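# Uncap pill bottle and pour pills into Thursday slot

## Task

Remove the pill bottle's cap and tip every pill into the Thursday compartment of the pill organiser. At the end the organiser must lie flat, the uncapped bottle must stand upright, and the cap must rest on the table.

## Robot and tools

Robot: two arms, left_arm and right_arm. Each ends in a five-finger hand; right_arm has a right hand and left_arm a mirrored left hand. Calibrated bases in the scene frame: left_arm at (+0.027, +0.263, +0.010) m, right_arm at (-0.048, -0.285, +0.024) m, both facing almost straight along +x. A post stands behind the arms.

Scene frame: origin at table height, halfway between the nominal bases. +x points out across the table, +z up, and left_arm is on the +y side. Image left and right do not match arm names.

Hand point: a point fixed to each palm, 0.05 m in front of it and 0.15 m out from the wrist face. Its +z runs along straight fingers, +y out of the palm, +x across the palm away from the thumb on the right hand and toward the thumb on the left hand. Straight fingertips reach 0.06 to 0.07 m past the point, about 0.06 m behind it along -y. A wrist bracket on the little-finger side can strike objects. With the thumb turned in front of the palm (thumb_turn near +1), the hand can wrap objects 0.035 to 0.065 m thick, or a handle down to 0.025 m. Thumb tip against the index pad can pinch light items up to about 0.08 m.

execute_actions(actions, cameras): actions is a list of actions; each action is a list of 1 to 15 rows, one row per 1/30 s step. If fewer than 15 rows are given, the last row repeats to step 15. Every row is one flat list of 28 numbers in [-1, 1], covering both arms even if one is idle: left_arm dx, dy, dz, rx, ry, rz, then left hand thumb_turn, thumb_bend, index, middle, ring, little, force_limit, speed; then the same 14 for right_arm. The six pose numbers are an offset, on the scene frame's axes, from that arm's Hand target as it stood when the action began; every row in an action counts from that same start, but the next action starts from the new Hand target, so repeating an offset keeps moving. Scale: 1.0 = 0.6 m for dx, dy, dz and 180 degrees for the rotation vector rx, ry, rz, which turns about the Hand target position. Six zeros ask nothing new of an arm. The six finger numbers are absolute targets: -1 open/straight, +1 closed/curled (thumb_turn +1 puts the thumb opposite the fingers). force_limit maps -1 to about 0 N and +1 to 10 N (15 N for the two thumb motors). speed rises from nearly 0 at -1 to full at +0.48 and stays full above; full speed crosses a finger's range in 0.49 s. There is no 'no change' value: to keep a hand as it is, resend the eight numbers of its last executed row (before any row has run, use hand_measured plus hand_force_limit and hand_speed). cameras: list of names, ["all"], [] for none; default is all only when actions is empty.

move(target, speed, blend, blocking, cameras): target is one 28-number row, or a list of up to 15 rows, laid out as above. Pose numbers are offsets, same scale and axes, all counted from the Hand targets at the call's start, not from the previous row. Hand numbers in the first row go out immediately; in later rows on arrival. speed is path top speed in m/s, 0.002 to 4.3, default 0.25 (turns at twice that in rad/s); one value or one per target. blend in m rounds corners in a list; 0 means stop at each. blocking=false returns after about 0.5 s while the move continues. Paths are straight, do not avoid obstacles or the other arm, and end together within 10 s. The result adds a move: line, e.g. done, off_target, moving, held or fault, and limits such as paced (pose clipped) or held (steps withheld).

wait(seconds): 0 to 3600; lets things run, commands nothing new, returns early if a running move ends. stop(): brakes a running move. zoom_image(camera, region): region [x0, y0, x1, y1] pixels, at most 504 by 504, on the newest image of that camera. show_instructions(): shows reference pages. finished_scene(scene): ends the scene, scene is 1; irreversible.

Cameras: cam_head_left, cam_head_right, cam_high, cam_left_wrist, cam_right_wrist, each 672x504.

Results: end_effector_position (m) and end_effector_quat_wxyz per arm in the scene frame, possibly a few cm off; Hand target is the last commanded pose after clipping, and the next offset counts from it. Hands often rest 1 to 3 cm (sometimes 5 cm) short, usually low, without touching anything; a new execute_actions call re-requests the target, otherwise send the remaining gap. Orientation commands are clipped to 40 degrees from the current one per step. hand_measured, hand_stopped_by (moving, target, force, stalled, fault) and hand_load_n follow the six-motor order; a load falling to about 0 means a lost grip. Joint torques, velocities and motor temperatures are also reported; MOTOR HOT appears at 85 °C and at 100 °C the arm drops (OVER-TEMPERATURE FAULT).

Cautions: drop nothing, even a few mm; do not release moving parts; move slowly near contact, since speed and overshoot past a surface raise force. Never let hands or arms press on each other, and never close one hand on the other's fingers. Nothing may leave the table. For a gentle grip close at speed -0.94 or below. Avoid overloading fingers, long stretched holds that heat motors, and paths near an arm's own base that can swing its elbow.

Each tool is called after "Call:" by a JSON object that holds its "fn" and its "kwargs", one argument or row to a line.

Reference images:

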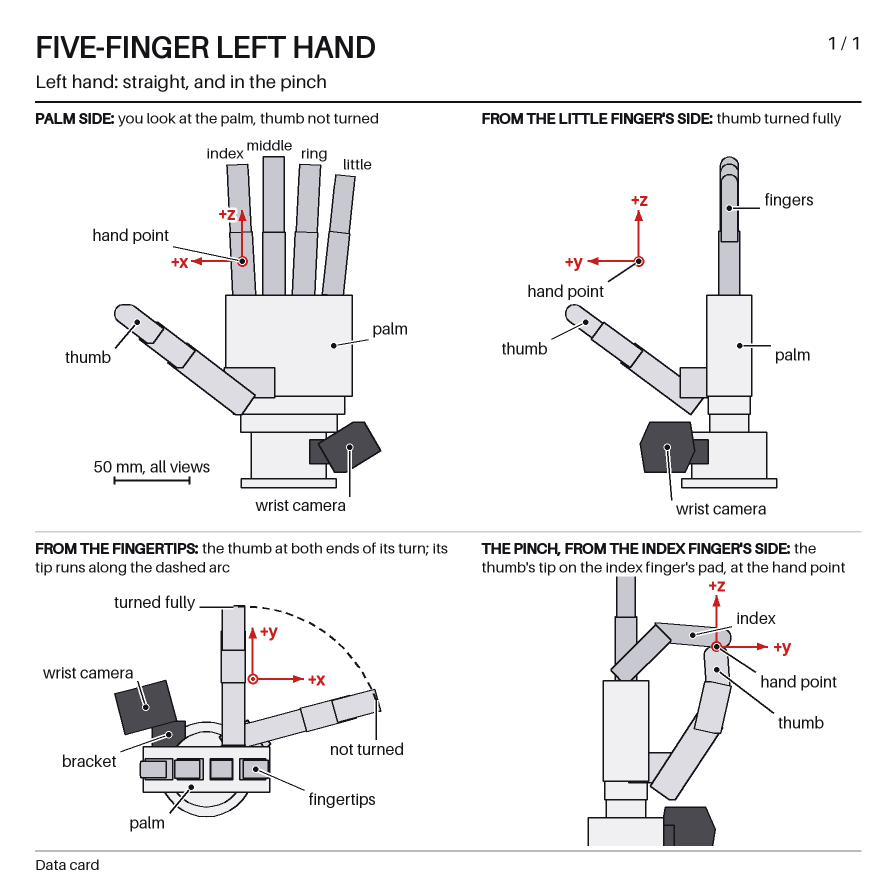

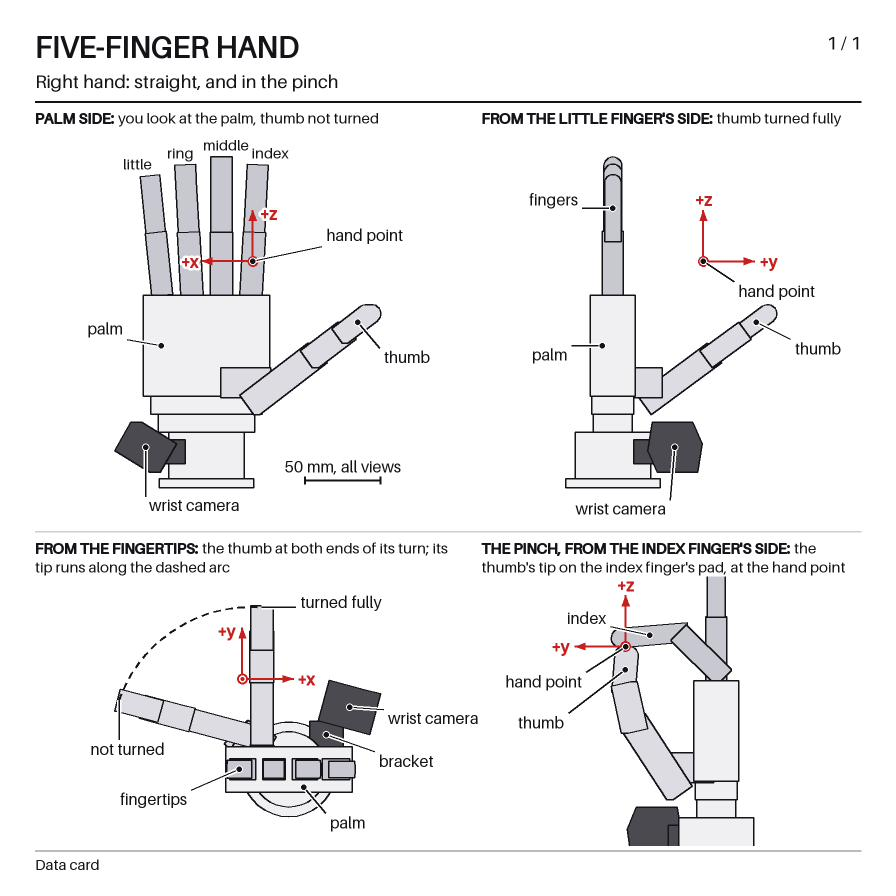

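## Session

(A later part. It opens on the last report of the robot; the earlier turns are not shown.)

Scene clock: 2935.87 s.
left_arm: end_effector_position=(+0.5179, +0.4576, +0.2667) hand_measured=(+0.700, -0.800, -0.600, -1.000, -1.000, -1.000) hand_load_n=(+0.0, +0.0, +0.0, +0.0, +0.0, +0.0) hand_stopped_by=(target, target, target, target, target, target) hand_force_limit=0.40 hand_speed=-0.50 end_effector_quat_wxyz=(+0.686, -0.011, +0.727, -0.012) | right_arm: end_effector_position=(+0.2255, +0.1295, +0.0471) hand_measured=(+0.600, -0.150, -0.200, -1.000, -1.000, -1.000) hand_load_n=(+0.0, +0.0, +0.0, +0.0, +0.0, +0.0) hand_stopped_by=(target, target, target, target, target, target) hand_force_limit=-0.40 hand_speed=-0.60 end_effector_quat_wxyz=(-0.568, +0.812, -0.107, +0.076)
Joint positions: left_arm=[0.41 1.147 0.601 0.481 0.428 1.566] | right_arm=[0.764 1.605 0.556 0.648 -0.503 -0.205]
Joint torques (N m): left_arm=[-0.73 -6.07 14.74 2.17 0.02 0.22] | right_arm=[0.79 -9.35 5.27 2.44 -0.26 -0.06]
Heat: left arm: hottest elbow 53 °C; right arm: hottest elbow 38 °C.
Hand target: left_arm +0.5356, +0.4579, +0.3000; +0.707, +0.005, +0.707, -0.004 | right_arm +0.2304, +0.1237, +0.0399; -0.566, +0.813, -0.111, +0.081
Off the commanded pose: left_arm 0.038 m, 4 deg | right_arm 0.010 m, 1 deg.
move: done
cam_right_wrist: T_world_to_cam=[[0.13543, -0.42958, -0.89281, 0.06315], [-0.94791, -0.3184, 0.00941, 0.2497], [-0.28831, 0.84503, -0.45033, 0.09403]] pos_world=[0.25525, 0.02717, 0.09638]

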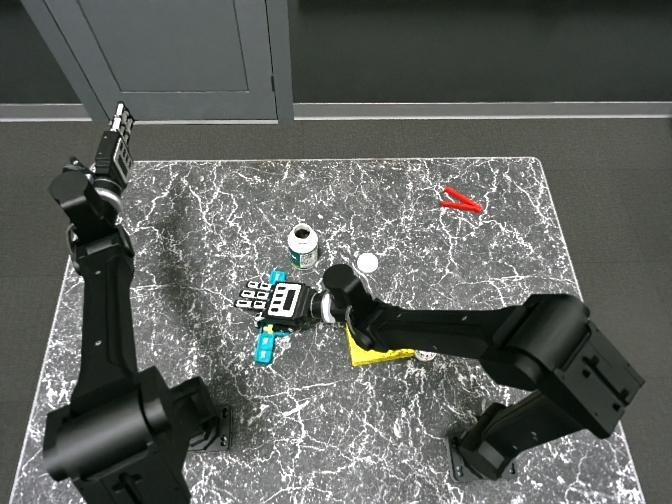

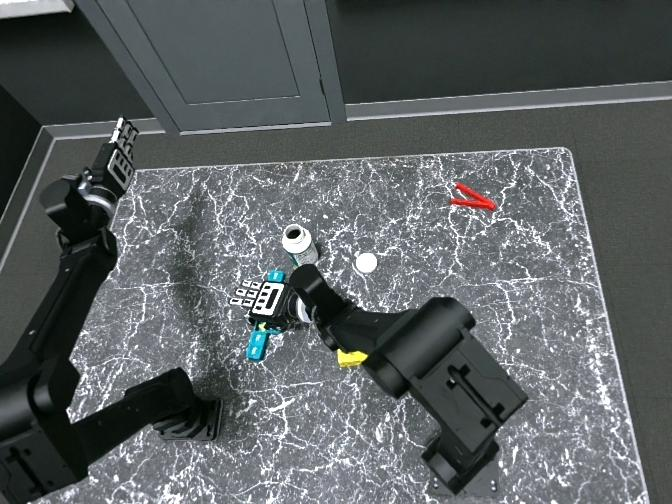

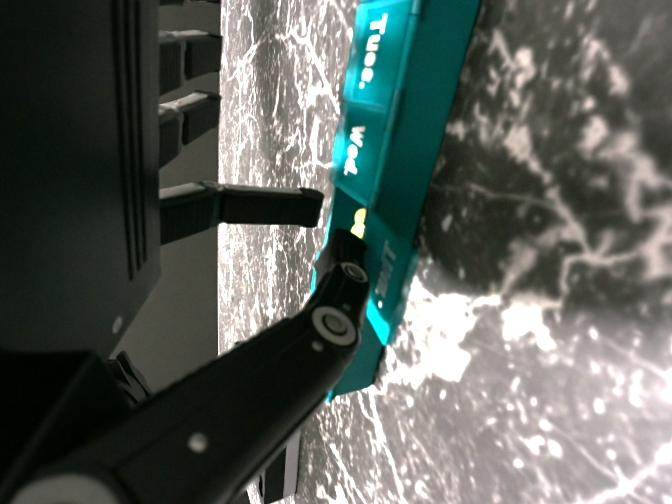

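Call:
{"fn": "move", "kwargs": {
  "target": [
    [0,0,0,0,0,0,0.7,-0.8,-0.6,-1,-1,-1,0.4,-0.5,0,0.0,0.1,0,0,0,0.6,-0.15,-0.2,-1,-1,-1,-0.4,-0.6],
    [0,0,0,0,0,0,0.7,-0.8,-0.6,-1,-1,-1,0.4,-0.5,-0.0,-0.3,0.12,0,0,0,0.6,-0.15,-0.2,-1,-1,-1,-0.4,-0.6]
  ],
  "speed": 0.12,
  "blend": 0.02,
  "cameras": ["cam_head_left", "cam_head_right", "cam_high"]
}}

Call:
{"fn": "zoom_image", "kwargs": {
  "camera": "cam_head_left",
  "region": [240, 290, 310, 360]
}}

Call:
{"fn": "zoom_image", "kwargs": {
  "camera": "cam_head_right",
  "region": [230, 290, 300, 360]
}}

Call:
{"fn": "zoom_image", "kwargs": {
  "camera": "cam_high",
  "region": [260, 140, 380, 230]
}}

Scene clock: 2942.37 s.
left_arm: end_effector_position=(+0.5179, +0.4576, +0.2667) hand_measured=(+0.700, -0.800, -0.600, -1.000, -1.000, -1.000) hand_load_n=(+0.0, +0.0, +0.0, +0.0, +0.0, +0.0) hand_stopped_by=(target, target, target, target, target, target) hand_force_limit=0.40 hand_speed=-0.50 end_effector_quat_wxyz=(+0.686, -0.011, +0.727, -0.012) | right_arm: end_effector_position=(+0.2270, -0.0517, +0.1092) hand_measured=(+0.600, -0.150, -0.200, -1.000, -1.000, -1.000) hand_load_n=(+0.0, +0.0, +0.0, +0.0, +0.0, +0.0) hand_stopped_by=(target, target, target, target, target, target) hand_force_limit=-0.40 hand_speed=-0.60 end_effector_quat_wxyz=(-0.567, +0.813, -0.109, +0.075)
Joint positions: left_arm=[0.41 1.147 0.601 0.481 0.428 1.566] | right_arm=[0.257 1.132 0.421 0.075 -0.947 -0.538]
Joint torques (N m): left_arm=[-0.85 -6.07 14.74 2.19 0.02 0.22] | right_arm=[0.73 -5.89 8.18 0.81 -0.59 -0.07]
Heat: left arm: hottest elbow 53 °C; right arm: hottest elbow 38 °C.
Hand target: left_arm +0.5356, +0.4579, +0.3000; +0.707, +0.005, +0.707, -0.004 | right_arm +0.2303, -0.0563, +0.1118; -0.566, +0.813, -0.111, +0.081
Off the commanded pose: left_arm 0.038 m, 4 deg | right_arm 0.006 m, 1 deg.
move: done

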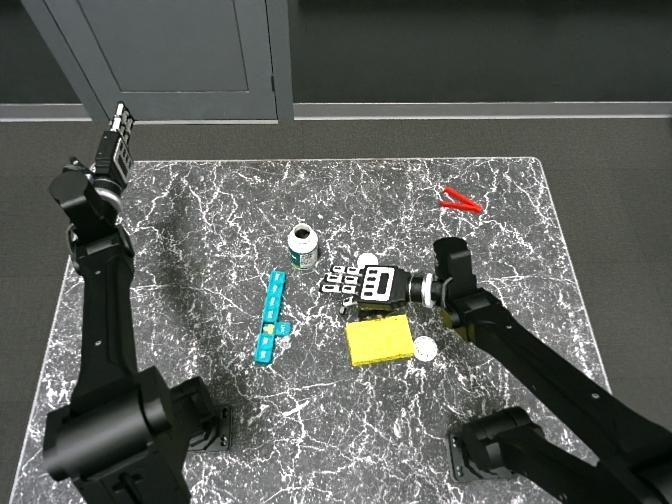

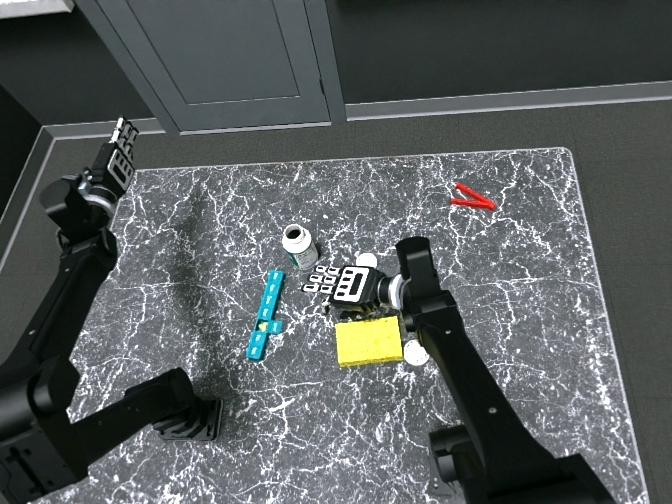

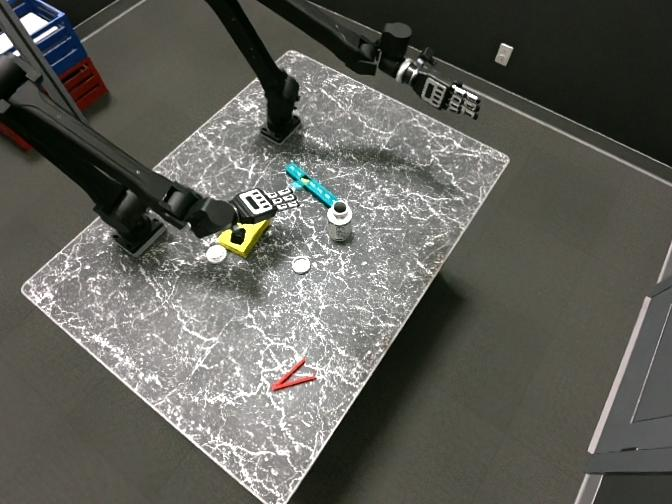

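Scaled by 7.200 from the camera's image (finer frame: 960x720).

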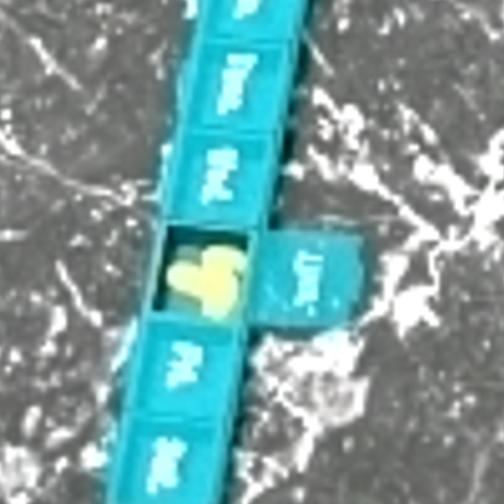

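Scaled by 7.200 from the camera's image (finer frame: 960x720).

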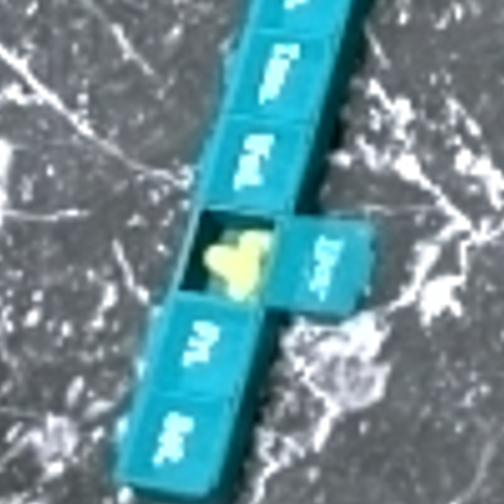

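Scaled by 4.200 from the camera's image (finer frame: 960x720).

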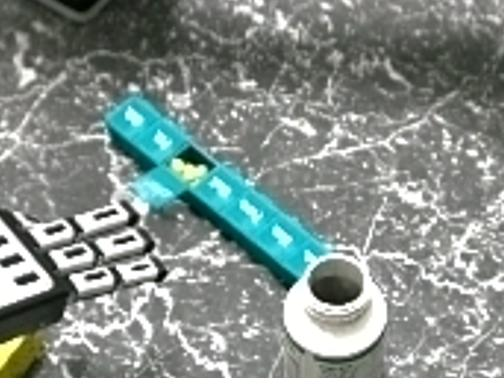

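Call:
{"fn": "zoom_image", "kwargs": {
  "camera": "cam_head_left",
  "region": [90, 160, 340, 347]
}}

Call:
{"fn": "zoom_image", "kwargs": {
  "camera": "cam_head_left",
  "region": [190, 330, 440, 504]
}}

Call:
{"fn": "zoom_image", "kwargs": {
  "camera": "cam_high",
  "region": [230, 110, 350, 200]
}}

Scaled by 2.016 from the camera's image (finer frame: 960x720).

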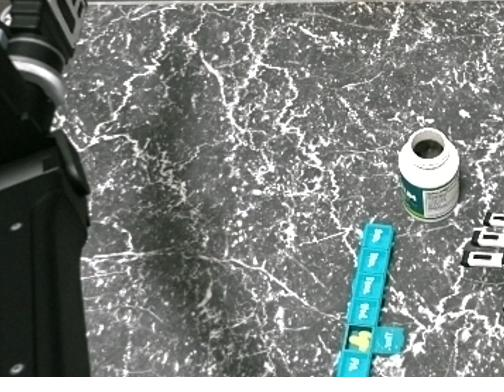

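Scaled by 2.016 from the camera's image (finer frame: 960x720).

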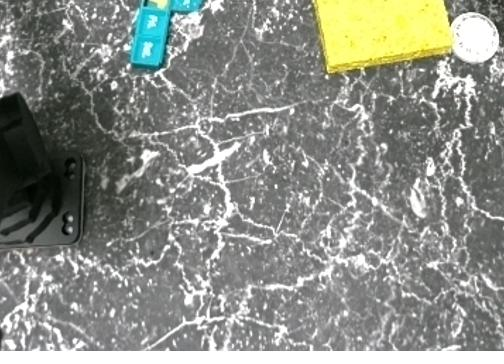

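Scaled by 4.200 from the camera's image (finer frame: 960x720).

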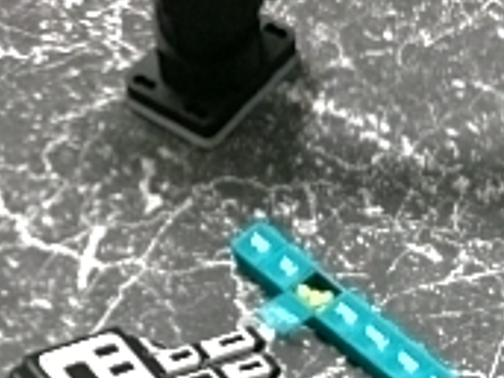

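Call:
{"fn": "zoom_image", "kwargs": {
  "camera": "cam_head_left",
  "region": [280, 215, 325, 260]
}}

Call:
{"fn": "zoom_image", "kwargs": {
  "camera": "cam_high",
  "region": [318, 190, 363, 235]
}}

Call:
{"fn": "execute_actions", "kwargs": {
  "actions": [],
  "cameras": ["cam_right_wrist", "cam_left_wrist", "cam_head_right"]
}}

Call:
{"fn": "zoom_image", "kwargs": {
  "camera": "cam_head_right",
  "region": [275, 215, 320, 260]
}}

Scaled by 11.200 from the camera's image (finer frame: 960x720).

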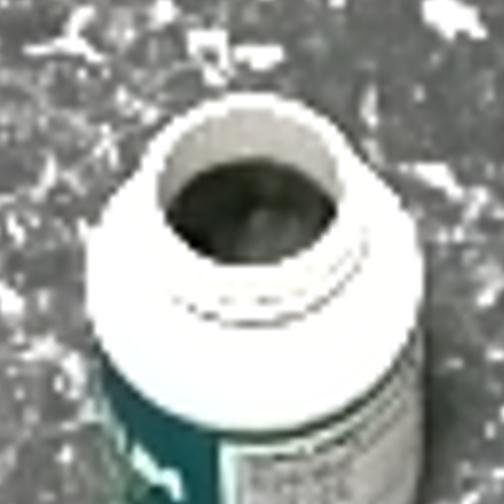

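Scaled by 11.200 from the camera's image (finer frame: 960x720).

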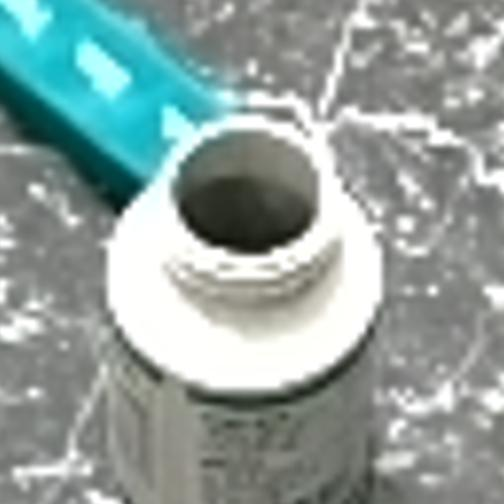

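Scene clock: 2949.33 s.
left_arm: end_effector_position=(+0.5179, +0.4576, +0.2667) hand_measured=(+0.700, -0.800, -0.600, -1.000, -1.000, -1.000) hand_load_n=(+0.5, +0.0, +0.0, +0.0, +0.0, +0.0) hand_stopped_by=(target, target, target, target, target, target) hand_force_limit=0.40 hand_speed=-0.50 end_effector_quat_wxyz=(+0.686, -0.011, +0.727, -0.012) | right_arm: end_effector_position=(+0.2271, -0.0517, +0.1092) hand_measured=(+0.600, -0.150, -0.200, -1.000, -1.000, -1.000) hand_load_n=(+0.0, +0.0, +0.0, +0.0, -0.5, +0.0) hand_stopped_by=(target, target, target, target, target, target) hand_force_limit=-0.40 hand_speed=-0.60 end_effector_quat_wxyz=(-0.567, +0.813, -0.109, +0.075)
Joint positions: left_arm=[0.41 1.147 0.601 0.481 0.428 1.566] | right_arm=[0.257 1.132 0.421 0.075 -0.947 -0.539]
Joint velocities: within noise
Joint torques (N m): left_arm=[-0.85 -6.18 14.76 2.19 0.01 0.22] | right_arm=[0.79 -5.83 8.18 0.84 -0.59 -0.07]
Motor temperatures (°C): left_arm=[28 30 53 28 31 30] | right_arm=[27 34 38 32 31 28]
Heat: left arm: hottest elbow 53 °C; right arm: hottest elbow 38 °C.
Hand target: left_arm +0.5356, +0.4579, +0.3000; +0.707, +0.005, +0.707, -0.004 | right_arm +0.2303, -0.0563, +0.1119; -0.566, +0.813, -0.111, +0.081
Off the commanded pose: left_arm 0.038 m, 4 deg | right_arm 0.006 m, 1 deg.
camera_calibration:
cam_left_wrist: T_world_to_cam=[[-0.02377, -0.95514, -0.29521, 0.53344], [-0.60245, 0.24933, -0.75821, 0.3939], [0.7978, 0.15983, -0.58135, -0.21762]] pos_world=[0.4236, 0.44608, 0.32962]
cam_right_wrist: T_world_to_cam=[[0.13136, -0.43268, -0.89193, 0.04121], [-0.94794, -0.31812, 0.01471, 0.1924], [-0.29011, 0.84356, -0.45194, 0.27605]] pos_world=[0.25705, -0.15383, 0.15869]
Images, in order (width x height): cam_head_right 672x504, cam_left_wrist 672x504, cam_right_wrist 672x504.

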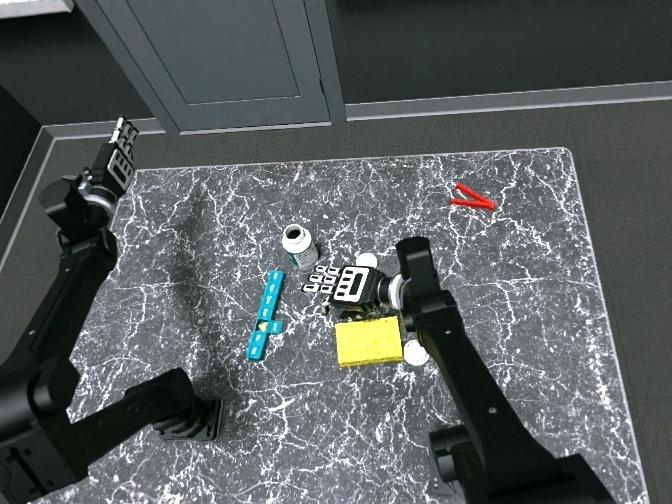

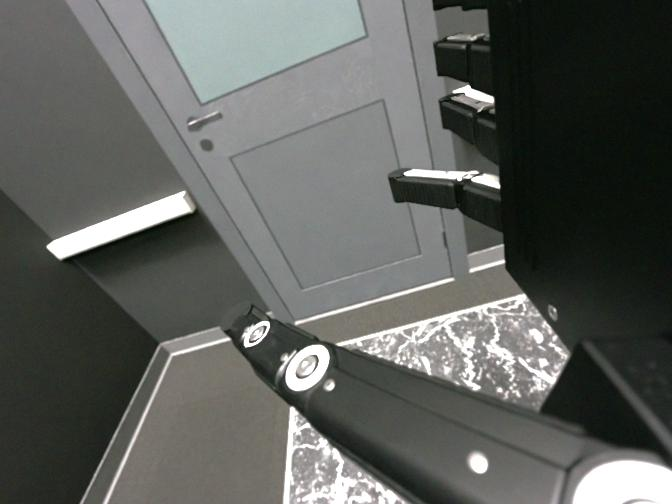

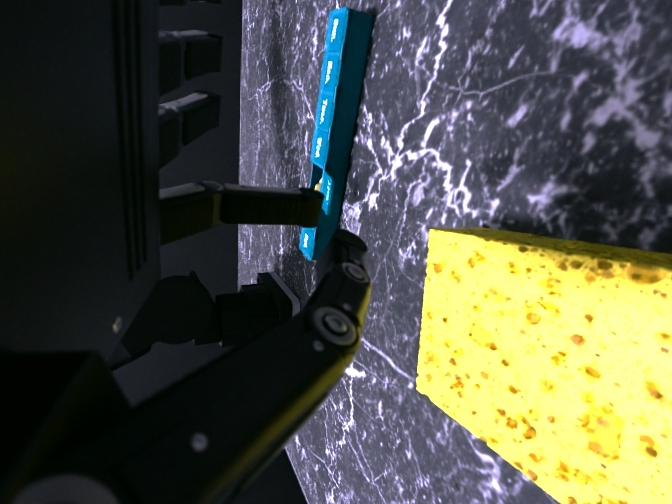

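Scaled by 11.200 from the camera's image (finer frame: 960x720).

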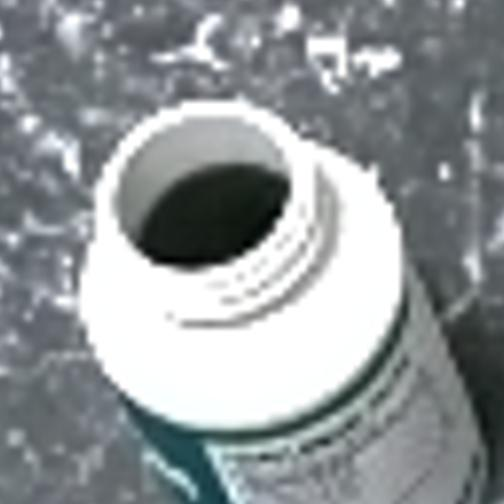

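Call:
{"fn": "move", "kwargs": {
  "target": [
    [0,0,0,0,0,0,0.7,-0.8,-0.6,-1,-1,-1,0.4,-0.5,0.03,0.03,0.14,-0.1,-0.018,-0.04,0.6,-0.15,-0.2,-1,-1,-1,-0.4,-0.6],
    [0,0,0,0,0,0,0.7,-0.8,-0.6,-1,-1,-1,0.4,-0.5,0.3067,0.2933,0.14,-0.2096,-0.0379,-0.0813,0.6,-0.15,-0.2,-1,-1,-1,-0.4,-0.6]
  ],
  "speed": 0.15,
  "blend": 0.02,
  "cameras": ["cam_right_wrist", "cam_high"]
}}

Scene clock: 2985.10 s.
left_arm: end_effector_position=(+0.5179, +0.4576, +0.2667) hand_measured=(+0.700, -0.800, -0.600, -1.000, -1.000, -1.000) hand_load_n=(+0.5, +0.0, +0.0, +0.0, +0.0, +0.0) hand_stopped_by=(target, target, target, target, target, target) hand_force_limit=0.40 hand_speed=-0.50 end_effector_quat_wxyz=(+0.686, -0.011, +0.727, -0.012) | right_arm: end_effector_position=(+0.4094, +0.1048, +0.1868) hand_measured=(+0.600, -0.150, -0.200, -1.000, -1.000, -1.000) hand_load_n=(+0.0, +0.0, +0.0, +0.0, -0.5, +0.0) hand_stopped_by=(target, target, target, target, target, target) hand_force_limit=-0.40 hand_speed=-0.60 end_effector_quat_wxyz=(-0.259, +0.927, -0.148, +0.228)
Joint positions: left_arm=[0.41 1.147 0.601 0.481 0.428 1.566] | right_arm=[0.718 1.62 1.37 -0.617 0.02 -0.54]
Joint torques (N m): left_arm=[-0.79 -6.18 14.71 2.18 0.01 0.22] | right_arm=[3.14 -14.62 13.94 0.61 0.1 0.07]
Heat: left arm: hottest elbow 53 °C; right arm: hottest elbow 39 °C.
Hand target: left_arm +0.5356, +0.4579, +0.3000; +0.707, +0.005, +0.707, -0.004 | right_arm +0.4142, +0.1197, +0.1958; -0.265, +0.925, -0.146, +0.230
Off the commanded pose: left_arm 0.038 m, 4 deg | right_arm 0.018 m, 1 deg.
move: off_target (right_arm)
cam_right_wrist: T_world_to_cam=[[0.02782, -0.91227, -0.40865, 0.15658], [-0.99922, -0.0368, 0.01412, 0.40552], [-0.02791, 0.40794, -0.91258, 0.25641]] pos_world=[0.40801, 0.05317, 0.29226]
Images, in order (width x height): cam_high 672x504, cam_right_wrist 672x504.

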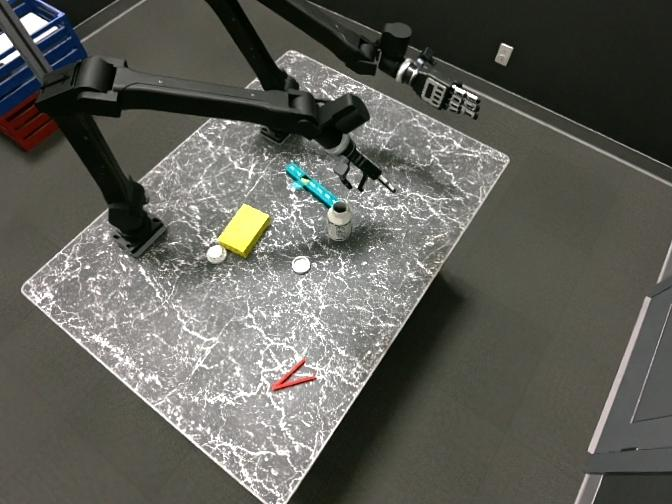

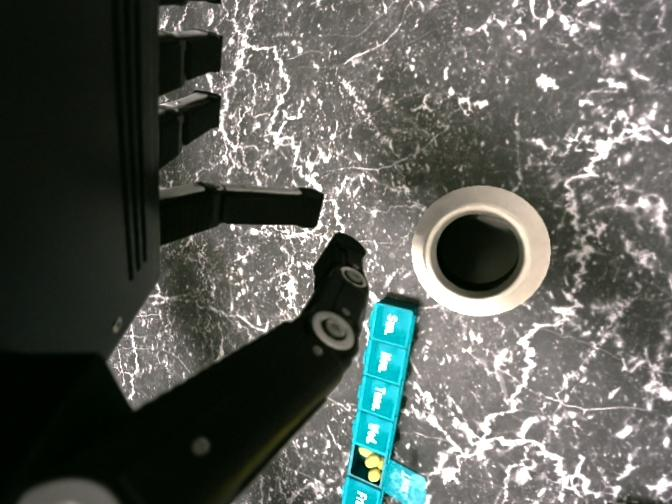

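Excellent view. Zoom in on the bottle and compartment.

Call:
{"fn": "zoom_image", "kwargs": {
  "camera": "cam_right_wrist",
  "region": [405, 180, 555, 320]
}}

Call:
{"fn": "zoom_image", "kwargs": {
  "camera": "cam_right_wrist",
  "region": [320, 420, 440, 504]
}}

Scaled by 3.360 from the camera's image (finer frame: 960x720).

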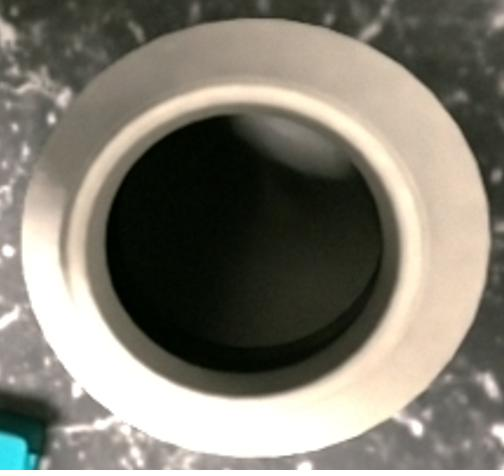

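Scaled by 4.200 from the camera's image (finer frame: 960x720).

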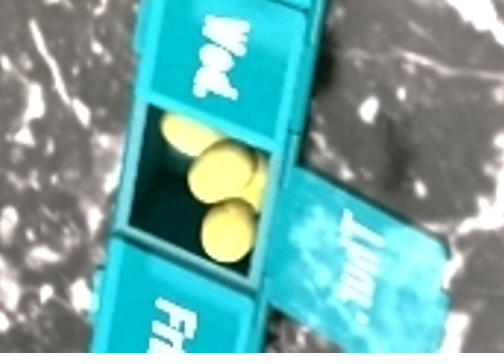

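Call:
{"fn": "move", "kwargs": {
  "target": [0,0,0,0,0,0,0.7,-0.8,-0.6,-1,-1,-1,0.4,-0.5,-0.317,0.09,-0.03,0,0,0,0.6,-0.15,-0.2,-1,-1,-1,-0.4,-0.6],
  "speed": 0.2,
  "cameras": ["cam_right_wrist", "cam_head_left"]
}}

Scene clock: 2993.27 s.
left_arm: end_effector_position=(+0.5179, +0.4576, +0.2667) hand_measured=(+0.700, -0.800, -0.600, -1.000, -1.000, -1.000) hand_load_n=(+0.0, +0.0, +0.0, +0.0, +0.0, +0.0) hand_stopped_by=(target, target, target, target, target, target) hand_force_limit=0.40 hand_speed=-0.50 end_effector_quat_wxyz=(+0.686, -0.011, +0.727, -0.012) | right_arm: end_effector_position=(+0.2276, +0.1717, +0.1746) hand_measured=(+0.600, -0.150, -0.200, -1.000, -1.000, -1.000) hand_load_n=(+0.0, +0.0, +0.0, +0.0, +0.0, +0.0) hand_stopped_by=(target, target, target, target, target, target) hand_force_limit=-0.40 hand_speed=-0.60 end_effector_quat_wxyz=(-0.256, +0.928, -0.145, +0.229)
Joint positions: left_arm=[0.41 1.147 0.601 0.481 0.428 1.566] | right_arm=[1.093 1.484 1.184 -0.612 0.259 -0.254]
Joint torques (N m): left_arm=[-0.85 -6.12 14.74 2.18 0.01 0.22] | right_arm=[2.61 -14.74 8.96 1.7 0.28 0.02]
Heat: left arm: hottest elbow 53 °C; right arm: hottest elbow 41 °C.
Hand target: left_arm +0.5356, +0.4579, +0.3000; +0.707, +0.005, +0.707, -0.004 | right_arm +0.2242, +0.1737, +0.1778; -0.265, +0.925, -0.146, +0.230
Off the commanded pose: left_arm 0.038 m, 4 deg | right_arm 0.005 m, 1 deg.
move: done
cam_right_wrist: T_world_to_cam=[[0.03378, -0.91492, -0.40221, 0.21564], [-0.99901, -0.04256, 0.01291, 0.2276], [-0.02893, 0.40137, -0.91546, 0.21482]] pos_world=[0.22631, 0.12076, 0.28045]
Images, in order (width x height): cam_head_left 672x504, cam_right_wrist 672x504.

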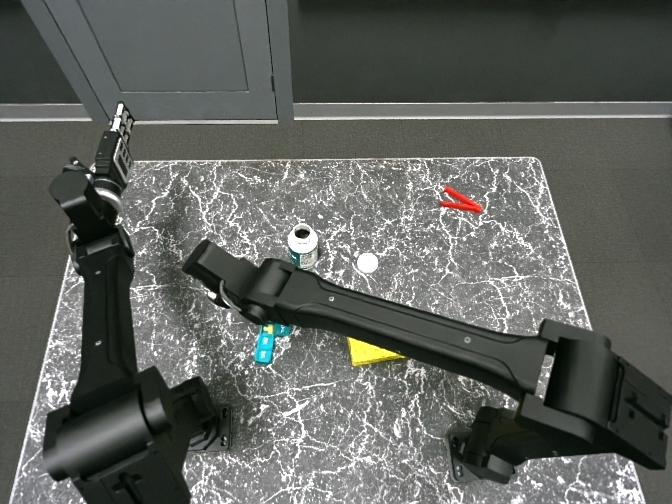

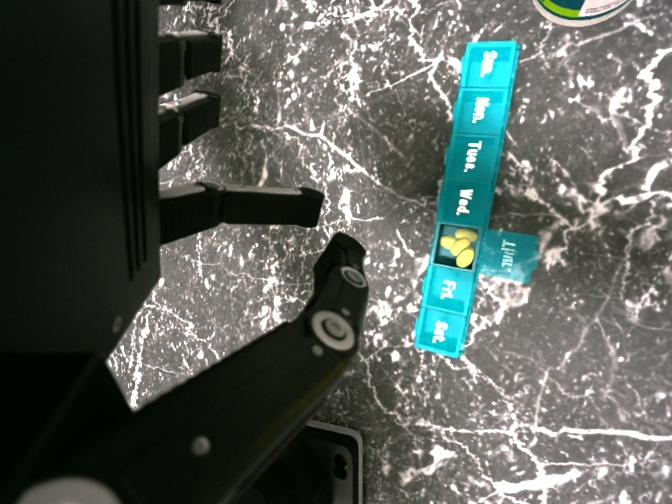

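Call:
{"fn": "zoom_image", "kwargs": {
  "camera": "cam_right_wrist",
  "region": [425, 215, 495, 280]
}}

Scaled by 7.200 from the camera's image (finer frame: 960x720).

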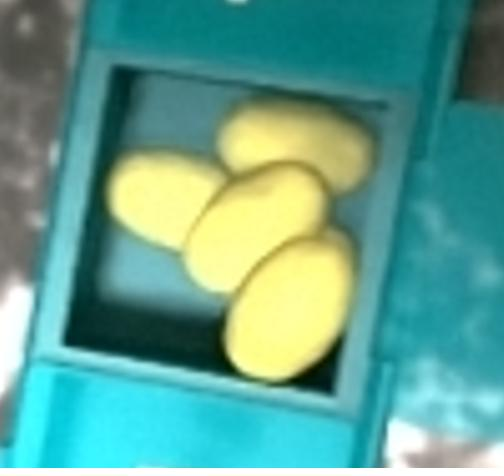

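Call:
{"fn": "move", "kwargs": {
  "target": [0,0,0,0,0,0,0.7,-0.8,-0.6,-1,-1,-1,0.4,-0.5,-0.16,0.0,-0.11,0,0,0,0.6,-0.15,-0.2,-1,-1,-1,-0.4,-0.6],
  "speed": 0.15,
  "cameras": ["cam_right_wrist"]
}}

Scene clock: 3018.37 s.
left_arm: end_effector_position=(+0.5179, +0.4576, +0.2667) hand_measured=(+0.700, -0.800, -0.600, -1.000, -1.000, -1.000) hand_load_n=(+0.0, +0.0, +0.0, +0.0, +0.0, +0.0) hand_stopped_by=(target, target, target, target, target, target) hand_force_limit=0.40 hand_speed=-0.50 end_effector_quat_wxyz=(+0.686, -0.011, +0.727, -0.012) | right_arm: end_effector_position=(+0.1333, +0.1698, +0.1101) hand_measured=(+0.600, -0.150, -0.200, -1.000, -1.000, -1.000) hand_load_n=(+0.0, +0.5, +0.0, +0.0, +0.0, +0.0) hand_stopped_by=(target, target, target, target, target, target) hand_force_limit=-0.40 hand_speed=-0.60 end_effector_quat_wxyz=(-0.255, +0.928, -0.146, +0.231)
Joint positions: left_arm=[0.41 1.147 0.601 0.481 0.428 1.566] | right_arm=[1.289 1.465 0.988 -0.49 0.381 -0.085]
Joint torques (N m): left_arm=[-0.97 -6.12 14.72 2.15 0.02 0.22] | right_arm=[3.08 -13.04 8.32 1.8 0.37 0.05]
Heat: left arm: hottest elbow 53 °C; right arm: hottest elbow 40 °C.
Hand target: left_arm +0.5356, +0.4579, +0.3000; +0.707, +0.005, +0.707, -0.004 | right_arm +0.1281, +0.1738, +0.1120; -0.265, +0.925, -0.146, +0.230
Off the commanded pose: left_arm 0.038 m, 4 deg | right_arm 0.007 m, 1 deg.
move: done
cam_right_wrist: T_world_to_cam=[[0.03001, -0.91617, -0.39967, 0.19167], [-0.99924, -0.03739, 0.01067, 0.13356], [-0.02472, 0.39905, -0.9166, 0.15369]] pos_world=[0.13151, 0.11926, 0.21605]

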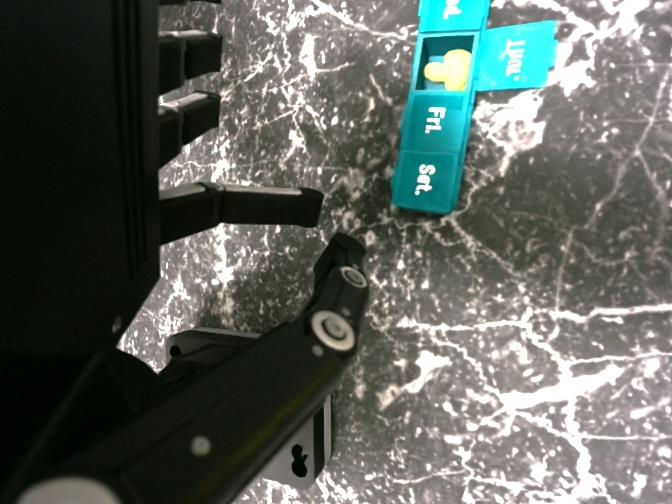

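Call:
{"fn": "zoom_image", "kwargs": {
  "camera": "cam_right_wrist",
  "region": [408, 28, 488, 103]
}}

Scaled by 6.300 from the camera's image (finer frame: 960x720).

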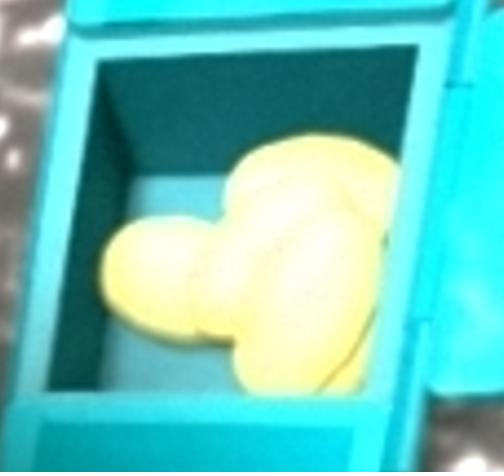

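Call:
{"fn": "finished_scene", "kwargs": {
  "scene": 1
}}

The scene is finished: the task was done.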